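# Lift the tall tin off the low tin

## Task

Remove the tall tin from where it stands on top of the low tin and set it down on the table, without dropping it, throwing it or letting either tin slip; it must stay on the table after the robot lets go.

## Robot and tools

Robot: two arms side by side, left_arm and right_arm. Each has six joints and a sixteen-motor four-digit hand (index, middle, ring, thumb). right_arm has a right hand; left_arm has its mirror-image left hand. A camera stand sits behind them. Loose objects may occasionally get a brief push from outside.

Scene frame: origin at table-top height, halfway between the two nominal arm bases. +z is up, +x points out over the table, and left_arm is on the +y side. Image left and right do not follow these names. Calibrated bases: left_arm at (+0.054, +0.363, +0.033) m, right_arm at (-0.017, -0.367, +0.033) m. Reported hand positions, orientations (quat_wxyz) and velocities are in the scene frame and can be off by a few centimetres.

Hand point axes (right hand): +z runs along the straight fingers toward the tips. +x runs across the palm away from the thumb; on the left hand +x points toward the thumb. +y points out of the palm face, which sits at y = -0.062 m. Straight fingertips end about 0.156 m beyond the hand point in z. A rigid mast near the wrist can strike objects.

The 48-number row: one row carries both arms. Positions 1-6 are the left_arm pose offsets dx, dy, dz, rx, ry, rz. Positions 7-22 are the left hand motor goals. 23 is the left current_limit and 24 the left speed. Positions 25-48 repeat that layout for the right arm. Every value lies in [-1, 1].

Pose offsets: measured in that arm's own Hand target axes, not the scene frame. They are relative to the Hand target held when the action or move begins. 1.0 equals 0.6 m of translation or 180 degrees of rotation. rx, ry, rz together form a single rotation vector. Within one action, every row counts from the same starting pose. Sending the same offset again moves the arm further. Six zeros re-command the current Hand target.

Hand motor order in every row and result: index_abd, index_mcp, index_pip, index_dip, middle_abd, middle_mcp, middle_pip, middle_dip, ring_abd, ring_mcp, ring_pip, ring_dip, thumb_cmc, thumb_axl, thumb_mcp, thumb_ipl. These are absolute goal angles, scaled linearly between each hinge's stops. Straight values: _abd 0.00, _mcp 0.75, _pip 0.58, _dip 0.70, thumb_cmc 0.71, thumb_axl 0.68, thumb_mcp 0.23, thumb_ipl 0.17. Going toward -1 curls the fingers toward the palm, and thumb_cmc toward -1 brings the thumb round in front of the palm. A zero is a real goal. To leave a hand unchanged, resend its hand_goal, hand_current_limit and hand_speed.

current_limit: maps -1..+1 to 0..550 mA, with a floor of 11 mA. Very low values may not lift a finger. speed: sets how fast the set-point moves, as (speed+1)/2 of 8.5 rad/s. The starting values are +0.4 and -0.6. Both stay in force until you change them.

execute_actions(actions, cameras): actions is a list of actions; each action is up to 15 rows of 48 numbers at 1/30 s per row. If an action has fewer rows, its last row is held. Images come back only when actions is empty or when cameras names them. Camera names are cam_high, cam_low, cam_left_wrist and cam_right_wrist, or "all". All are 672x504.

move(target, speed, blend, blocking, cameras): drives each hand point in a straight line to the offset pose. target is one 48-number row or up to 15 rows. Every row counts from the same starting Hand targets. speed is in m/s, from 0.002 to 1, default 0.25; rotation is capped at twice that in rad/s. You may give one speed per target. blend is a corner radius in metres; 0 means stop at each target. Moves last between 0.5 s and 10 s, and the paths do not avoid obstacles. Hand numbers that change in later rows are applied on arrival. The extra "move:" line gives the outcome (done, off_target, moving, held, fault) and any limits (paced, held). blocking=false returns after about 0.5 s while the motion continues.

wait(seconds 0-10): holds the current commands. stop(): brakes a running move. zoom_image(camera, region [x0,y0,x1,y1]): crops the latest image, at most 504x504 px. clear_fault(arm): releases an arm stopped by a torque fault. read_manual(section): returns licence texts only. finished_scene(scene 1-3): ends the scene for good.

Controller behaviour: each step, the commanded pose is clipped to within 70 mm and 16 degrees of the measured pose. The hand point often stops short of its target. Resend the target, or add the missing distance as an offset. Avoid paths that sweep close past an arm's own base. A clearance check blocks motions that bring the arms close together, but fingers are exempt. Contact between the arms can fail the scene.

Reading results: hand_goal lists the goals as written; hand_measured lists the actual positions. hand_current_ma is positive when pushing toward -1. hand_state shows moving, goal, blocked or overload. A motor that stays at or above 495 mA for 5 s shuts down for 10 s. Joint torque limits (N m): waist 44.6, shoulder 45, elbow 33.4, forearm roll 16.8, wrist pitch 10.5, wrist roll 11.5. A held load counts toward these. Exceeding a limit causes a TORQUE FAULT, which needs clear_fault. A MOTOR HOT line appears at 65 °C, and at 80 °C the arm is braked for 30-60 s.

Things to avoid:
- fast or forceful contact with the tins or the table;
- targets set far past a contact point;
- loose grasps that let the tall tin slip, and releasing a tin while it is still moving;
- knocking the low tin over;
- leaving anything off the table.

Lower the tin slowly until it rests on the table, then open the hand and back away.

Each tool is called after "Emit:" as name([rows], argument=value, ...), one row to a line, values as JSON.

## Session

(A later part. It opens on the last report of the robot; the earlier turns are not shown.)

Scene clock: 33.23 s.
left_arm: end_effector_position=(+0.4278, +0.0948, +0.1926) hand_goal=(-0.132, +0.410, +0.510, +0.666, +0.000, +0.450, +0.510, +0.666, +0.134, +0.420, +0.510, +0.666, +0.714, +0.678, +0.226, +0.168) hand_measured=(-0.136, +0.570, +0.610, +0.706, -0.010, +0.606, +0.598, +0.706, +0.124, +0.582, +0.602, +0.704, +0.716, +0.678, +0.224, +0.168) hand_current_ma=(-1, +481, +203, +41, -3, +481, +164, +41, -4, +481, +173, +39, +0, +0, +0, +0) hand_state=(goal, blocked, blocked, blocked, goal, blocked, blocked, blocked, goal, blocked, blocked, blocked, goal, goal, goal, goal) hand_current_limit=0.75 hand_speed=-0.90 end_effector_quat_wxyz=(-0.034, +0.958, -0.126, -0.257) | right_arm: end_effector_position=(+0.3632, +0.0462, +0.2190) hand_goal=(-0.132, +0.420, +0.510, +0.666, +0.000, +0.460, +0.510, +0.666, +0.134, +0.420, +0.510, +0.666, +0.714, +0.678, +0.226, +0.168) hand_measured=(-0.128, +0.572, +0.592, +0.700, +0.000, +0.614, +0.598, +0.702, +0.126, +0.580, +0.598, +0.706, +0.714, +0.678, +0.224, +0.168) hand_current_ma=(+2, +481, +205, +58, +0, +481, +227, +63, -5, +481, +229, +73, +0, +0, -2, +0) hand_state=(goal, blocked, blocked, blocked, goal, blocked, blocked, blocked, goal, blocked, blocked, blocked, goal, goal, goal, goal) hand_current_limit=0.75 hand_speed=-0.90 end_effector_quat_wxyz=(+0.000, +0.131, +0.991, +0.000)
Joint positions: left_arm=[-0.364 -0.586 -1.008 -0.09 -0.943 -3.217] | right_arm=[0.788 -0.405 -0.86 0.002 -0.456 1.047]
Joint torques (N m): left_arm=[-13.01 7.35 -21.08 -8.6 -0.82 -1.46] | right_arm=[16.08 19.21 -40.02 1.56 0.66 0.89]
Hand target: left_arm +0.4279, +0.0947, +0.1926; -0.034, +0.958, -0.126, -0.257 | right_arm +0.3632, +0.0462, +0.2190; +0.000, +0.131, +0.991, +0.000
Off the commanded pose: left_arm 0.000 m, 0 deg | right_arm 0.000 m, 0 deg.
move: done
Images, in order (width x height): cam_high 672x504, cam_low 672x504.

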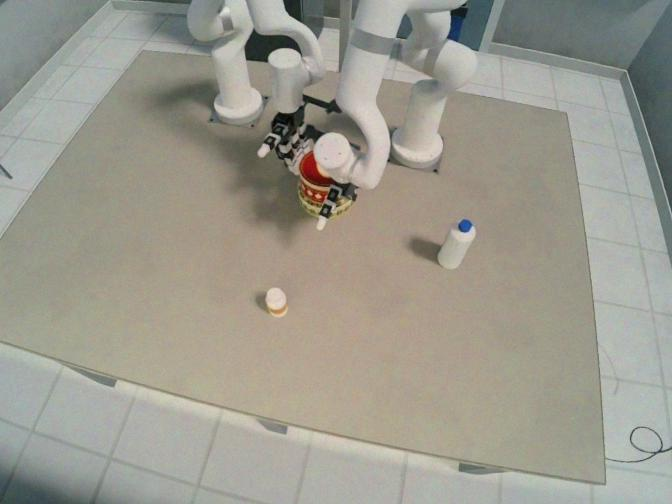

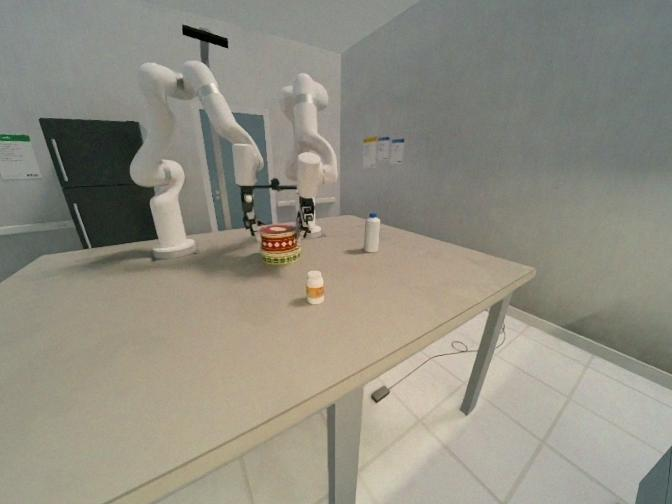

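Emit:
move(target=[-0.01667,0,-0.02887,0,0,0,-0.133,0.41,0.51,0.665,0,0.45,0.51,0.665,0.133,0.42,0.51,0.665,0.714,0.678,0.226,0.168,0.75,-0.9,0,0,-0.0333,0,0,0,-0.133,0.42,0.51,0.665,0,0.46,0.51,0.665,0.133,0.42,0.51,0.665,0.714,0.678,0.226,0.168,0.75,-0.9], speed=0.03, cameras=["cam_low"])

Emit:
zoom_image(camera="cam_low", region=[240, 205, 330, 270])

Scene clock: 34.53 s.
left_arm: end_effector_position=(+0.4279, +0.0947, +0.2126) hand_goal=(-0.132, +0.410, +0.510, +0.666, +0.000, +0.450, +0.510, +0.666, +0.134, +0.420, +0.510, +0.666, +0.714, +0.678, +0.226, +0.168) hand_measured=(-0.126, +0.568, +0.610, +0.706, +0.002, +0.606, +0.598, +0.706, +0.136, +0.582, +0.602, +0.704, +0.716, +0.678, +0.224, +0.168) hand_current_ma=(+2, +481, +203, +41, +0, +481, +164, +41, +0, +481, +173, +39, +0, +0, +0, +0) hand_state=(goal, blocked, blocked, blocked, goal, blocked, blocked, blocked, goal, blocked, blocked, blocked, goal, goal, goal, goal) hand_current_limit=0.75 hand_speed=-0.90 end_effector_quat_wxyz=(-0.034, +0.958, -0.126, -0.257) | right_arm: end_effector_position=(+0.3632, +0.0463, +0.2390) hand_goal=(-0.132, +0.420, +0.510, +0.666, +0.000, +0.460, +0.510, +0.666, +0.134, +0.420, +0.510, +0.666, +0.714, +0.678, +0.226, +0.168) hand_measured=(-0.126, +0.572, +0.592, +0.700, +0.000, +0.614, +0.598, +0.702, +0.128, +0.580, +0.598, +0.706, +0.714, +0.678, +0.224, +0.168) hand_current_ma=(+4, +481, +205, +58, +0, +481, +227, +63, -4, +481, +229, +73, +0, +0, -2, +0) hand_state=(goal, blocked, blocked, blocked, goal, blocked, blocked, blocked, goal, blocked, blocked, blocked, goal, goal, goal, goal) hand_current_limit=0.75 hand_speed=-0.90 end_effector_quat_wxyz=(+0.000, +0.131, +0.991, +0.000)
Joint positions: left_arm=[-0.364 -0.549 -1.009 -0.088 -0.982 -3.222] | right_arm=[0.788 -0.367 -0.867 0.002 -0.5 1.047]
Joint torques (N m): left_arm=[-3.36 40.81 -25.35 -1.14 -2.31 -1.24] | right_arm=[5.6 82.75 -46.52 -1.15 0.21 0.87]
Hand target: left_arm +0.4279, +0.0947, +0.2126; -0.034, +0.958, -0.126, -0.257 | right_arm +0.3632, +0.0462, +0.2390; +0.000, +0.131, +0.991, +0.000
Off the commanded pose: left_arm 0.000 m, 0 deg | right_arm 0.000 m, 0 deg.
move: done
Images, in order (width x height): cam_low 672x504.

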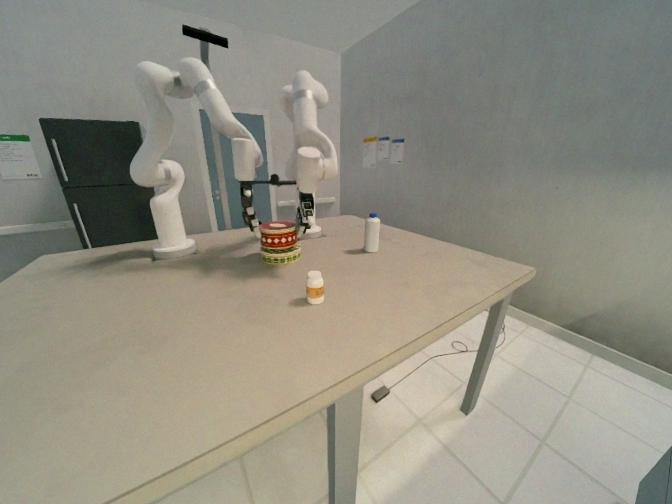

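Scaled by 5.600 from the camera's 672x504 image, which has a finer 960x720 frame.

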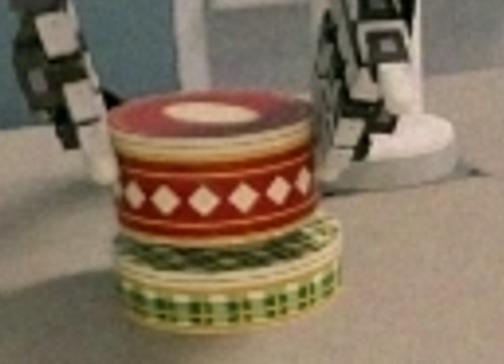

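Emit:
move([
  [-0.025,0,-0.0433,0,0,0,-0.133,0.41,0.51,0.665,0,0.45,0.51,0.665,0.133,0.42,0.51,0.665,0.714,0.678,0.226,0.168,0.75,-0.9,0,0,-0.05,0,0,0,-0.133,0.42,0.51,0.665,0,0.46,0.51,0.665,0.133,0.42,0.51,0.665,0.714,0.678,0.226,0.168,0.75,-0.9],
  [0.2818,0.1663,-0.2204,0,0,0,-0.133,0.41,0.51,0.665,0,0.45,0.51,0.665,0.133,0.42,0.51,0.665,0.714,0.678,0.226,0.168,0.75,-0.9,-0.3543,-0.1663,-0.05,0,0,0,-0.133,0.42,0.51,0.665,0,0.46,0.51,0.665,0.133,0.42,0.51,0.665,0.714,0.678,0.226,0.168,0.75,-0.9],
  [0.3526,0.1663,-0.0977,0,0,0,-0.133,0.41,0.51,0.665,0,0.45,0.51,0.665,0.133,0.42,0.51,0.665,0.714,0.678,0.226,0.168,0.75,-0.9,-0.3543,-0.1663,0.0917,0,0,0,-0.133,0.42,0.51,0.665,0,0.46,0.51,0.665,0.133,0.42,0.51,0.665,0.714,0.678,0.226,0.168,0.75,-0.9],
], speed=[0.06, 0.08, 0.07], blend=[0.015, 0.015, 0], cameras=["cam_low"])

Emit:
zoom_image(camera="cam_low", region=[190, 210, 310, 300])

Scene clock: 41.13 s.
left_arm: end_effector_position=(+0.6073, -0.0566, +0.1573) hand_goal=(-0.132, +0.410, +0.510, +0.666, +0.000, +0.450, +0.510, +0.666, +0.134, +0.420, +0.510, +0.666, +0.714, +0.678, +0.226, +0.168) hand_measured=(-0.124, +0.556, +0.610, +0.706, +0.004, +0.602, +0.598, +0.706, +0.138, +0.582, +0.602, +0.704, +0.716, +0.678, +0.224, +0.168) hand_current_ma=(+2, +429, +203, +41, +1, +461, +164, +41, +1, +481, +173, +39, +0, +0, +0, +0) hand_state=(goal, blocked, blocked, blocked, goal, blocked, blocked, blocked, goal, blocked, blocked, blocked, goal, goal, goal, goal) hand_current_limit=0.75 hand_speed=-0.90 end_effector_quat_wxyz=(-0.034, +0.958, -0.126, -0.257) | right_arm: end_effector_position=(+0.5425, -0.1053, +0.1837) hand_goal=(-0.132, +0.420, +0.510, +0.666, +0.000, +0.460, +0.510, +0.666, +0.134, +0.420, +0.510, +0.666, +0.714, +0.678, +0.226, +0.168) hand_measured=(-0.124, +0.576, +0.592, +0.700, +0.002, +0.614, +0.598, +0.706, +0.128, +0.580, +0.598, +0.706, +0.714, +0.678, +0.224, +0.168) hand_current_ma=(+5, +481, +205, +58, +1, +481, +227, +71, -4, +481, +229, +75, +0, +0, -2, +0) hand_state=(goal, blocked, blocked, blocked, goal, blocked, blocked, blocked, goal, blocked, blocked, blocked, goal, goal, goal, goal) hand_current_limit=0.75 hand_speed=-0.90 end_effector_quat_wxyz=(-0.001, +0.131, +0.991, +0.000)
Joint positions: left_arm=[-0.453 -1.128 -1.889 -0.122 -1.276 -3.313] | right_arm=[0.347 -0.607 -1.072 0.001 -0.466 0.606]
Joint torques (N m): left_arm=[-7.03 18.5 -30 -8.71 1.13 1.03] | right_arm=[2.62 32.94 -27.59 5.16 4.39 -0.83]
Hand target: left_arm +0.6073, -0.0566, +0.1572; -0.034, +0.958, -0.126, -0.257 | right_arm +0.5426, -0.1052, +0.1838; +0.000, +0.131, +0.991, +0.000
Off the commanded pose: left_arm 0.000 m, 0 deg | right_arm 0.000 m, 0 deg.
move: done
Images, in order (width x height): cam_low 672x504.

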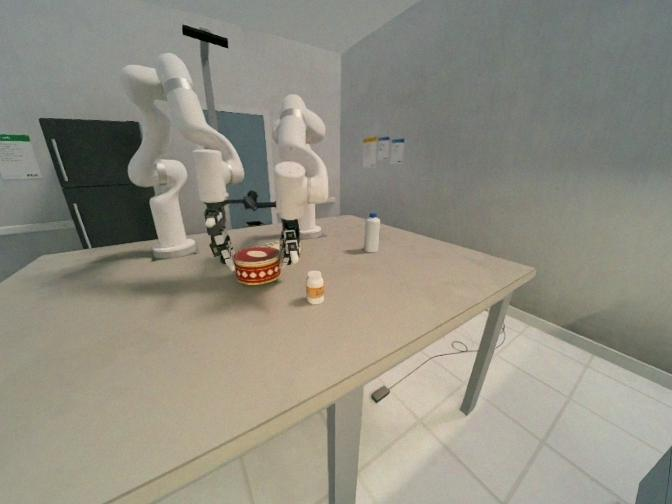

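Scaled by 4.200 from the camera's 672x504 image, which has a finer 960x720 frame.

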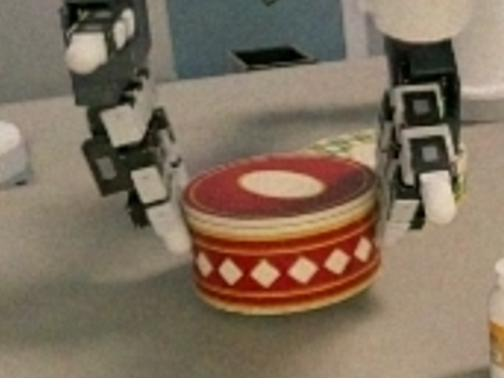

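Emit:
move(target=[0.00833,0,0.01443,0,0,0,-0.133,0.40,0.51,0.665,0,0.44,0.51,0.665,0.133,0.42,0.51,0.665,0.714,0.678,0.226,0.168,0.75,-0.9,0,0,0.01667,0,0,0,-0.133,0.42,0.51,0.665,0,0.46,0.51,0.665,0.133,0.42,0.51,0.665,0.714,0.678,0.226,0.168,0.75,-0.9], speed=0.03, cameras=["cam_low"])

Emit:
zoom_image(camera="cam_low", region=[190, 210, 310, 300])

Emit:
move(target=[0.00333,0,0.00577,0,0,0,-0.133,0.40,0.51,0.665,0,0.44,0.51,0.665,0.133,0.42,0.51,0.665,0.714,0.678,0.226,0.168,0.75,-0.9,0,0,0.00667,0,0,0,-0.133,0.42,0.51,0.665,0,0.46,0.51,0.665,0.133,0.42,0.51,0.665,0.714,0.678,0.226,0.168,0.75,-0.9], speed=0.03, cameras=["cam_low"])

Emit:
zoom_image(camera="cam_low", region=[190, 210, 310, 300])

Scene clock: 42.50 s.
left_arm: end_effector_position=(+0.6073, -0.0566, +0.1473) hand_goal=(-0.132, +0.400, +0.510, +0.666, +0.000, +0.440, +0.510, +0.666, +0.134, +0.420, +0.510, +0.666, +0.714, +0.678, +0.226, +0.168) hand_measured=(-0.124, +0.556, +0.610, +0.706, +0.004, +0.602, +0.598, +0.706, +0.138, +0.582, +0.602, +0.704, +0.716, +0.678, +0.224, +0.168) hand_current_ma=(+2, +479, +203, +41, +1, +481, +164, +41, +1, +481, +173, +39, +0, +0, +0, +0) hand_state=(goal, blocked, blocked, blocked, goal, blocked, blocked, blocked, goal, blocked, blocked, blocked, goal, goal, goal, goal) hand_current_limit=0.75 hand_speed=-0.90 end_effector_quat_wxyz=(-0.034, +0.958, -0.126, -0.257) | right_arm: end_effector_position=(+0.5426, -0.1052, +0.1739) hand_goal=(-0.132, +0.420, +0.510, +0.666, +0.000, +0.460, +0.510, +0.666, +0.134, +0.420, +0.510, +0.666, +0.714, +0.678, +0.226, +0.168) hand_measured=(-0.124, +0.576, +0.592, +0.700, +0.002, +0.614, +0.598, +0.706, +0.128, +0.580, +0.598, +0.706, +0.714, +0.678, +0.224, +0.168) hand_current_ma=(+5, +481, +205, +58, +1, +481, +227, +71, -4, +481, +229, +75, +0, +0, -2, +0) hand_state=(goal, blocked, blocked, blocked, goal, blocked, blocked, blocked, goal, blocked, blocked, blocked, goal, goal, goal, goal) hand_current_limit=0.75 hand_speed=-0.90 end_effector_quat_wxyz=(+0.000, +0.131, +0.991, +0.000)
Joint positions: left_arm=[-0.453 -1.143 -1.892 -0.123 -1.264 -3.311] | right_arm=[0.347 -0.626 -1.073 0.001 -0.448 0.606]
Joint torques (N m): left_arm=[0.81 19.56 -29.8 -8.98 1.23 1.15] | right_arm=[16.29 32.66 -21.47 4.94 4.47 -0.8]
Hand target: left_arm +0.6073, -0.0566, +0.1473; -0.034, +0.958, -0.126, -0.257 | right_arm +0.5426, -0.1052, +0.1738; +0.000, +0.131, +0.991, +0.000
Off the commanded pose: left_arm 0.000 m, 0 deg | right_arm 0.000 m, 0 deg.
move: done
Images, in order (width x height): cam_low 672x504.

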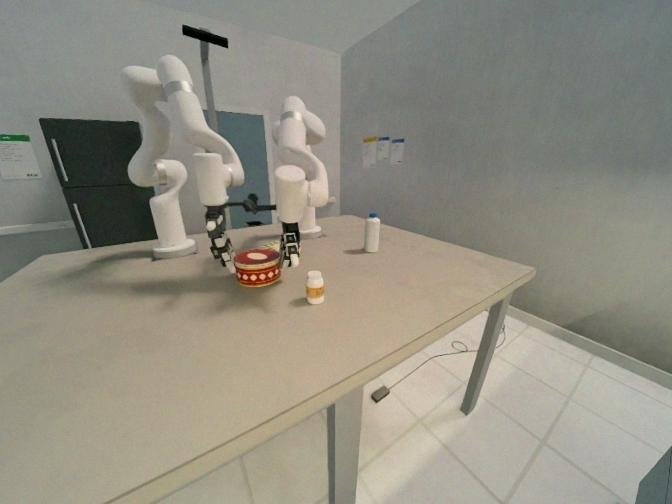

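Scaled by 4.200 from the camera's 672x504 image, which has a finer 960x720 frame.

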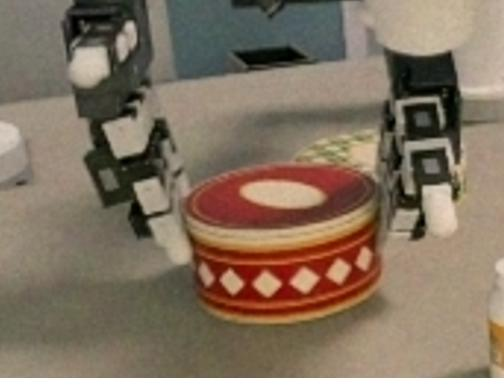

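Scene clock: 43.20 s.
left_arm: end_effector_position=(+0.6074, -0.0567, +0.1436) hand_goal=(-0.132, +0.400, +0.510, +0.666, +0.000, +0.440, +0.510, +0.666, +0.134, +0.420, +0.510, +0.666, +0.714, +0.678, +0.226, +0.168) hand_measured=(-0.128, +0.552, +0.610, +0.706, +0.000, +0.598, +0.598, +0.706, +0.134, +0.582, +0.602, +0.704, +0.716, +0.678, +0.224, +0.168) hand_current_ma=(+1, +464, +203, +41, +0, +481, +164, +41, +0, +481, +173, +39, +0, +0, +0, +0) hand_state=(goal, blocked, blocked, blocked, goal, blocked, blocked, blocked, goal, blocked, blocked, blocked, goal, goal, goal, goal) hand_current_limit=0.75 hand_speed=-0.90 end_effector_quat_wxyz=(-0.034, +0.958, -0.126, -0.257) | right_arm: end_effector_position=(+0.5426, -0.1052, +0.1698) hand_goal=(-0.132, +0.420, +0.510, +0.666, +0.000, +0.460, +0.510, +0.666, +0.134, +0.420, +0.510, +0.666, +0.714, +0.678, +0.226, +0.168) hand_measured=(-0.124, +0.578, +0.592, +0.700, +0.002, +0.614, +0.598, +0.708, +0.126, +0.580, +0.598, +0.706, +0.714, +0.678, +0.224, +0.168) hand_current_ma=(+5, +481, +205, +58, +1, +481, +227, +79, -5, +481, +229, +75, +0, +0, -2, +0) hand_state=(goal, blocked, blocked, blocked, goal, blocked, blocked, blocked, goal, blocked, blocked, blocked, goal, goal, goal, goal) hand_current_limit=0.75 hand_speed=-0.90 end_effector_quat_wxyz=(+0.000, +0.131, +0.991, +0.000)
Joint positions: left_arm=[-0.453 -1.148 -1.893 -0.123 -1.259 -3.311] | right_arm=[0.347 -0.633 -1.073 0.001 -0.441 0.606]
Joint torques (N m): left_arm=[-0.2 14.49 -21.24 -8.01 1.11 1.44] | right_arm=[17.01 32.33 -14.55 5.11 4.97 -0.81]
Hand target: left_arm +0.6073, -0.0566, +0.1433; -0.034, +0.958, -0.126, -0.257 | right_arm +0.5426, -0.1052, +0.1698; +0.000, +0.131, +0.991, +0.000
Off the commanded pose: left_arm 0.000 m, 0 deg | right_arm 0.000 m, 0 deg.
move: done
Images, in order (width x height): cam_low 672x504.

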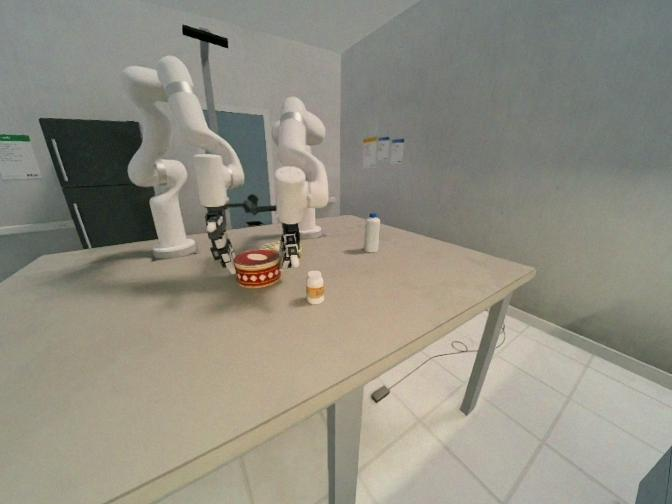

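Scaled by 4.200 from the camera's 672x504 image, which has a finer 960x720 frame.

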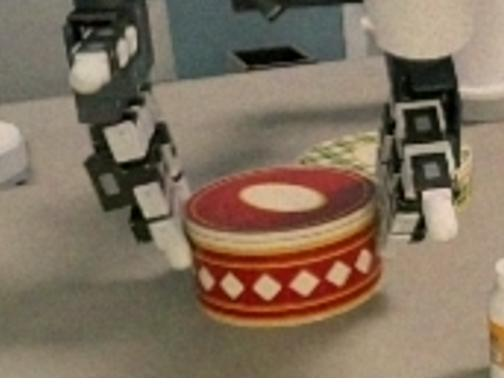

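Emit:
move(target=[0.00333,0,0.00577,0,0,0,-0.133,0.40,0.51,0.665,0,0.44,0.51,0.665,0.133,0.42,0.51,0.665,0.714,0.678,0.226,0.168,0.75,-0.9,0,0,0.00667,0,0,0,-0.133,0.42,0.51,0.665,0,0.46,0.51,0.665,0.133,0.42,0.51,0.665,0.714,0.678,0.226,0.168,0.75,-0.9], speed=0.03, cameras=["cam_low"])

Emit:
zoom_image(camera="cam_low", region=[190, 210, 310, 300])

Emit:
move(target=[0.0025,0,0.00433,0,0,0,-0.133,0.40,0.51,0.665,0,0.44,0.51,0.665,0.133,0.42,0.51,0.665,0.714,0.678,0.226,0.168,0.75,-0.9,0,0,0.005,0,0,0,-0.133,0.42,0.51,0.665,0,0.46,0.51,0.665,0.133,0.42,0.51,0.665,0.714,0.678,0.226,0.168,0.75,-0.9], speed=0.03, cameras=["cam_low"])

Emit:
zoom_image(camera="cam_low", region=[190, 210, 310, 300])

Scene clock: 44.37 s.
left_arm: end_effector_position=(+0.6074, -0.0566, +0.1396) hand_goal=(-0.132, +0.400, +0.510, +0.666, +0.000, +0.440, +0.510, +0.666, +0.134, +0.420, +0.510, +0.666, +0.714, +0.678, +0.226, +0.168) hand_measured=(-0.128, +0.552, +0.610, +0.706, +0.000, +0.596, +0.598, +0.706, +0.130, +0.580, +0.596, +0.702, +0.716, +0.678, +0.224, +0.168) hand_current_ma=(+1, +462, +203, +41, +0, +480, +164, +41, -1, +481, +156, +35, +0, +0, +0, +0) hand_state=(goal, blocked, blocked, blocked, goal, blocked, blocked, blocked, goal, blocked, blocked, blocked, goal, goal, goal, goal) hand_current_limit=0.75 hand_speed=-0.90 end_effector_quat_wxyz=(-0.034, +0.958, -0.126, -0.257) | right_arm: end_effector_position=(+0.5425, -0.1053, +0.1657) hand_goal=(-0.132, +0.420, +0.510, +0.666, +0.000, +0.460, +0.510, +0.666, +0.134, +0.420, +0.510, +0.666, +0.714, +0.678, +0.226, +0.168) hand_measured=(-0.120, +0.578, +0.592, +0.700, +0.002, +0.616, +0.598, +0.708, +0.122, +0.580, +0.598, +0.706, +0.714, +0.678, +0.224, +0.168) hand_current_ma=(+11, +481, +205, +58, +0, +481, +227, +79, -10, +481, +229, +75, +0, +0, -2, +0) hand_state=(goal, blocked, blocked, blocked, goal, blocked, blocked, blocked, goal, blocked, blocked, blocked, goal, goal, goal, goal) hand_current_limit=0.75 hand_speed=-0.90 end_effector_quat_wxyz=(-0.001, +0.131, +0.991, +0.000)
Joint positions: left_arm=[-0.453 -1.154 -1.895 -0.123 -1.255 -3.31] | right_arm=[0.347 -0.64 -1.073 0.001 -0.433 0.606]
Joint torques (N m): left_arm=[-0.49 14.39 -23.52 -8.72 1.12 1.49] | right_arm=[18.17 25.13 -33.11 5.33 5.17 -0.68]
Hand target: left_arm +0.6073, -0.0566, +0.1393; -0.034, +0.958, -0.126, -0.257 | right_arm +0.5426, -0.1052, +0.1658; +0.000, +0.131, +0.991, +0.000
Off the commanded pose: left_arm 0.000 m, 0 deg | right_arm 0.000 m, 0 deg.
move: done
Images, in order (width x height): cam_low 672x504.

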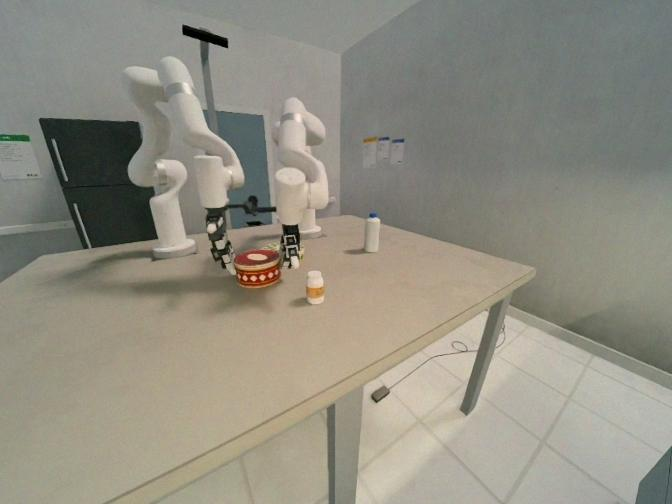

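Scaled by 4.200 from the camera's 672x504 image, which has a finer 960x720 frame.

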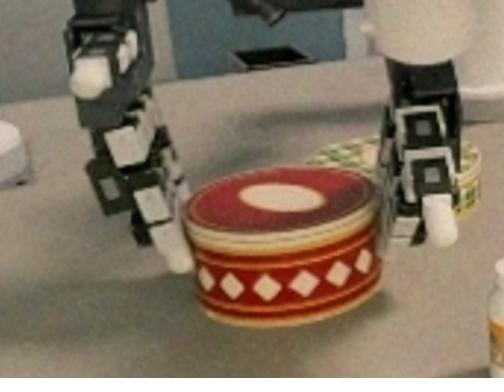

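Scene clock: 45.07 s.
left_arm: end_effector_position=(+0.6074, -0.0566, +0.1366) hand_goal=(-0.132, +0.400, +0.510, +0.666, +0.000, +0.440, +0.510, +0.666, +0.134, +0.420, +0.510, +0.666, +0.714, +0.678, +0.226, +0.168) hand_measured=(-0.128, +0.552, +0.610, +0.706, -0.002, +0.594, +0.598, +0.706, +0.128, +0.578, +0.594, +0.700, +0.716, +0.678, +0.224, +0.168) hand_current_ma=(+1, +462, +203, +41, +0, +473, +164, +41, -1, +481, +151, +31, +0, +0, +0, +0) hand_state=(goal, blocked, blocked, blocked, goal, blocked, blocked, blocked, goal, blocked, blocked, blocked, goal, goal, goal, goal) hand_current_limit=0.75 hand_speed=-0.90 end_effector_quat_wxyz=(-0.034, +0.958, -0.126, -0.257) | right_arm: end_effector_position=(+0.5426, -0.1052, +0.1628) hand_goal=(-0.132, +0.420, +0.510, +0.666, +0.000, +0.460, +0.510, +0.666, +0.134, +0.420, +0.510, +0.666, +0.714, +0.678, +0.226, +0.168) hand_measured=(-0.116, +0.578, +0.592, +0.700, +0.002, +0.616, +0.598, +0.708, +0.118, +0.580, +0.598, +0.706, +0.714, +0.678, +0.224, +0.168) hand_current_ma=(+14, +481, +205, +58, +0, +481, +227, +79, -16, +481, +229, +75, +0, +0, -2, +0) hand_state=(goal, blocked, blocked, blocked, goal, blocked, blocked, blocked, goal, blocked, blocked, blocked, goal, goal, goal, goal) hand_current_limit=0.75 hand_speed=-0.90 end_effector_quat_wxyz=(+0.000, +0.131, +0.991, +0.000)
Joint positions: left_arm=[-0.453 -1.159 -1.896 -0.123 -1.251 -3.31] | right_arm=[0.347 -0.646 -1.073 0.001 -0.428 0.606]
Joint torques (N m): left_arm=[-1.43 14.16 -22.8 -8.34 1.1 1.39] | right_arm=[19.21 24.83 -36.63 5.19 5.18 -0.69]
Hand target: left_arm +0.6073, -0.0566, +0.1363; -0.034, +0.958, -0.126, -0.257 | right_arm +0.5426, -0.1052, +0.1628; +0.000, +0.131, +0.991, +0.000
Off the commanded pose: left_arm 0.000 m, 0 deg | right_arm 0.000 m, 0 deg.
move: done
Images, in order (width x height): cam_low 672x504.

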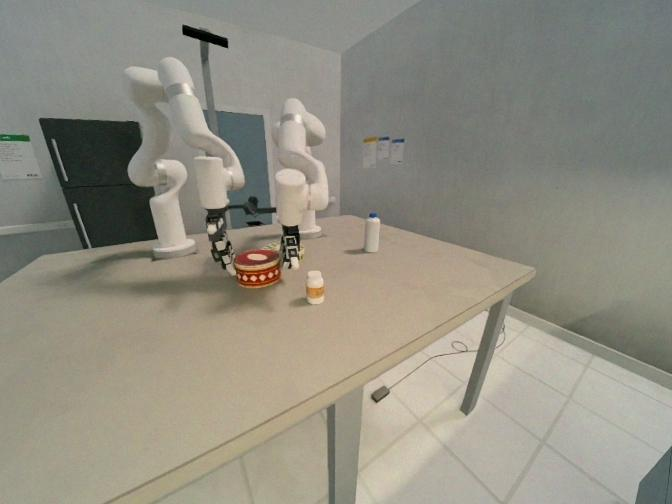

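Scaled by 4.200 from the camera's 672x504 image, which has a finer 960x720 frame.

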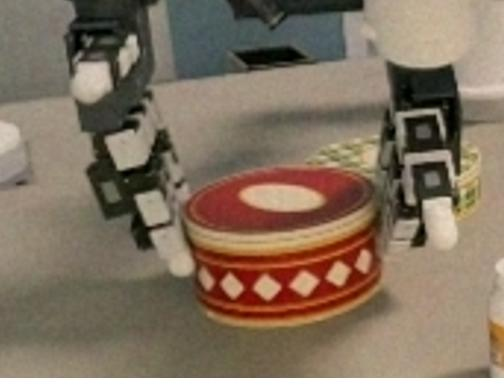

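Emit:
move([
  [0,0,0,0,0,0,-0.133,0.56,0.60,0.70,0,0.605,0.60,0.70,0.133,0.585,0.60,0.70,0.714,0.678,0.226,0.168,0.5,-0.9,0,0,0,0,0,0,-0.133,0.585,0.60,0.70,0,0.62,0.60,0.70,0.133,0.585,0.60,0.70,0.714,0.678,0.226,0.168,0.5,-0.9],
  [0,-0.0333,0,0,0,0,-0.133,0.68,0.60,0.70,0,0.70,0.60,0.70,0.133,0.68,0.60,0.70,0.714,0.678,0.226,0.168,0.5,-0.9,0,-0.0333,0,0,0,0,-0.133,0.68,0.60,0.70,0,0.70,0.60,0.70,0.133,0.68,0.60,0.70,0.714,0.678,0.226,0.168,0.5,-0.9],
  [0,-0.09,0,0,0,0,-0.133,0.75,0.60,0.70,0,0.75,0.60,0.70,0.133,0.75,0.60,0.70,0.714,0.678,0.226,0.168,0.5,-0.9,0,-0.09,0,0,0,0,-0.133,0.75,0.60,0.70,0,0.75,0.60,0.70,0.133,0.75,0.60,0.70,0.714,0.678,0.226,0.168,0.5,-0.9],
], speed=[0.05, 0.05, 0.1], cameras=["cam_low"])

Emit:
move(target=[-0.1,-0.05,-0.1733,0,0,0,-0.133,0.75,0.60,0.70,0,0.75,0.60,0.70,0.133,0.75,0.60,0.70,0.714,0.678,0.226,0.168,0.5,-0.9,0,-0.05,-0.2,0,0,0,-0.133,0.75,0.60,0.70,0,0.75,0.60,0.70,0.133,0.75,0.60,0.70,0.714,0.678,0.226,0.168,0.5,-0.9], speed=0.2, cameras=["cam_low"])

Emit:
zoom_image(camera="cam_low", region=[190, 210, 310, 300])

Scene clock: 49.13 s.
left_arm: end_effector_position=(+0.6212, -0.0044, +0.1363) hand_goal=(-0.132, +0.750, +0.600, +0.700, +0.000, +0.750, +0.600, +0.700, +0.134, +0.750, +0.600, +0.700, +0.714, +0.678, +0.226, +0.168) hand_measured=(-0.124, +0.746, +0.602, +0.702, +0.000, +0.746, +0.602, +0.702, +0.132, +0.746, +0.602, +0.702, +0.714, +0.678, +0.224, +0.168) hand_current_ma=(+2, -1, +0, +0, +0, -1, +0, +0, +0, -1, +0, +0, +0, +0, +0, +0) hand_state=(goal, goal, goal, goal, goal, goal, goal, goal, goal, goal, goal, goal, goal, goal, goal, goal) hand_current_limit=0.50 hand_speed=-0.90 end_effector_quat_wxyz=(-0.034, +0.958, -0.126, -0.257) | right_arm: end_effector_position=(+0.5286, -0.1574, +0.1628) hand_goal=(-0.132, +0.750, +0.600, +0.700, +0.000, +0.750, +0.600, +0.700, +0.134, +0.750, +0.600, +0.700, +0.714, +0.678, +0.226, +0.168) hand_measured=(-0.128, +0.744, +0.602, +0.702, +0.000, +0.744, +0.602, +0.704, +0.130, +0.744, +0.602, +0.704, +0.714, +0.678, +0.224, +0.168) hand_current_ma=(+2, -5, +1, +1, +0, -5, +1, +2, -2, -5, +1, +2, +0, +0, -2, +0) hand_state=(goal, goal, goal, goal, goal, goal, goal, goal, goal, goal, goal, goal, goal, goal, goal, goal) hand_current_limit=0.50 hand_speed=-0.90 end_effector_quat_wxyz=(+0.000, +0.131, +0.991, +0.000)
Joint positions: left_arm=[-0.382 -1.129 -1.839 -0.087 -1.229 -3.257] | right_arm=[0.261 -0.595 -0.984 0.001 -0.39 0.52]
Joint torques (N m): left_arm=[5.22 56.49 -9.08 2.97 0.91 1.38] | right_arm=[-10.81 84.32 -7.45 2.1 1.96 -0.62]
Hand target: left_arm +0.6212, -0.0044, +0.1363; -0.034, +0.958, -0.126, -0.257 | right_arm +0.5286, -0.1574, +0.1628; +0.000, +0.131, +0.991, +0.000
Off the commanded pose: left_arm 0.000 m, 0 deg | right_arm 0.000 m, 0 deg.
move: done
Images, in order (width x height): cam_low 672x504.

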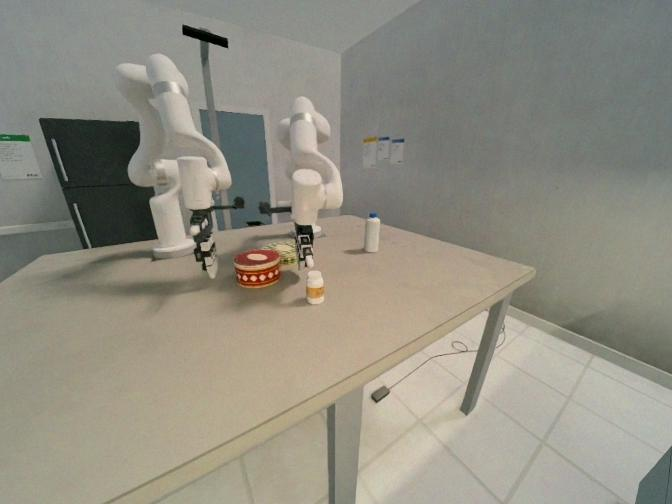

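Scene clock: 50.17 s.
left_arm: end_effector_position=(+0.6291, +0.0244, +0.2563) hand_goal=(-0.132, +0.750, +0.600, +0.700, +0.000, +0.750, +0.600, +0.700, +0.134, +0.750, +0.600, +0.700, +0.714, +0.678, +0.226, +0.168) hand_measured=(-0.124, +0.746, +0.602, +0.702, +0.000, +0.746, +0.602, +0.702, +0.132, +0.746, +0.602, +0.702, +0.714, +0.678, +0.224, +0.168) hand_current_ma=(+2, -1, +0, +0, +0, -1, +0, +0, +0, -1, +0, +0, +0, +0, +0, +0) hand_state=(goal, goal, goal, goal, goal, goal, goal, goal, goal, goal, goal, goal, goal, goal, goal, goal) hand_current_limit=0.50 hand_speed=-0.90 end_effector_quat_wxyz=(-0.034, +0.958, -0.126, -0.257) | right_arm: end_effector_position=(+0.5208, -0.1864, +0.2827) hand_goal=(-0.132, +0.750, +0.600, +0.700, +0.000, +0.750, +0.600, +0.700, +0.134, +0.750, +0.600, +0.700, +0.714, +0.678, +0.226, +0.168) hand_measured=(-0.128, +0.746, +0.602, +0.702, +0.000, +0.744, +0.602, +0.704, +0.130, +0.746, +0.602, +0.704, +0.714, +0.678, +0.222, +0.168) hand_current_ma=(+2, -4, +1, +1, +0, -4, +1, +2, -2, -3, +1, +2, +0, +0, -2, +0) hand_state=(goal, goal, goal, goal, goal, goal, goal, goal, goal, goal, goal, goal, goal, goal, goal, goal) hand_current_limit=0.50 hand_speed=-0.90 end_effector_quat_wxyz=(+0.000, +0.131, +0.991, +0.000)
Joint positions: left_arm=[-0.343 -0.956 -1.818 -0.064 -1.383 -3.24] | right_arm=[0.21 -0.354 -0.973 0.001 -0.62 0.469]
Joint torques (N m): left_arm=[6.71 52.98 -27.96 3.01 -2.32 1.38] | right_arm=[-10.23 75.53 -35.33 1.85 -1.97 -0.74]
Hand target: left_arm +0.6291, +0.0244, +0.2564; -0.034, +0.958, -0.126, -0.257 | right_arm +0.5209, -0.1864, +0.2828; +0.000, +0.131, +0.991, +0.000
Off the commanded pose: left_arm 0.000 m, 0 deg | right_arm 0.000 m, 0 deg.
move: done
Images, in order (width x height): cam_low 672x504.

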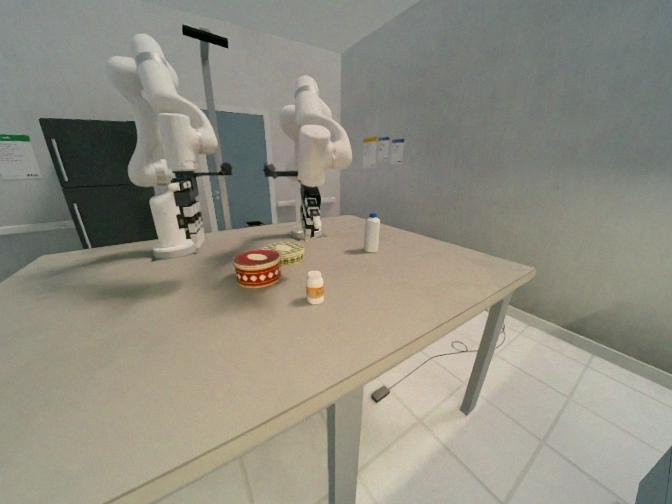

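Scaled by 4.200 from the camera's 672x504 image, which has a finer 960x720 frame.

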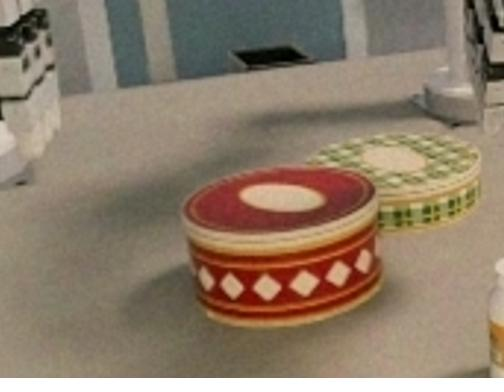

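Emit:
finished_scene(scene=3)

The scene is finished: the task was done.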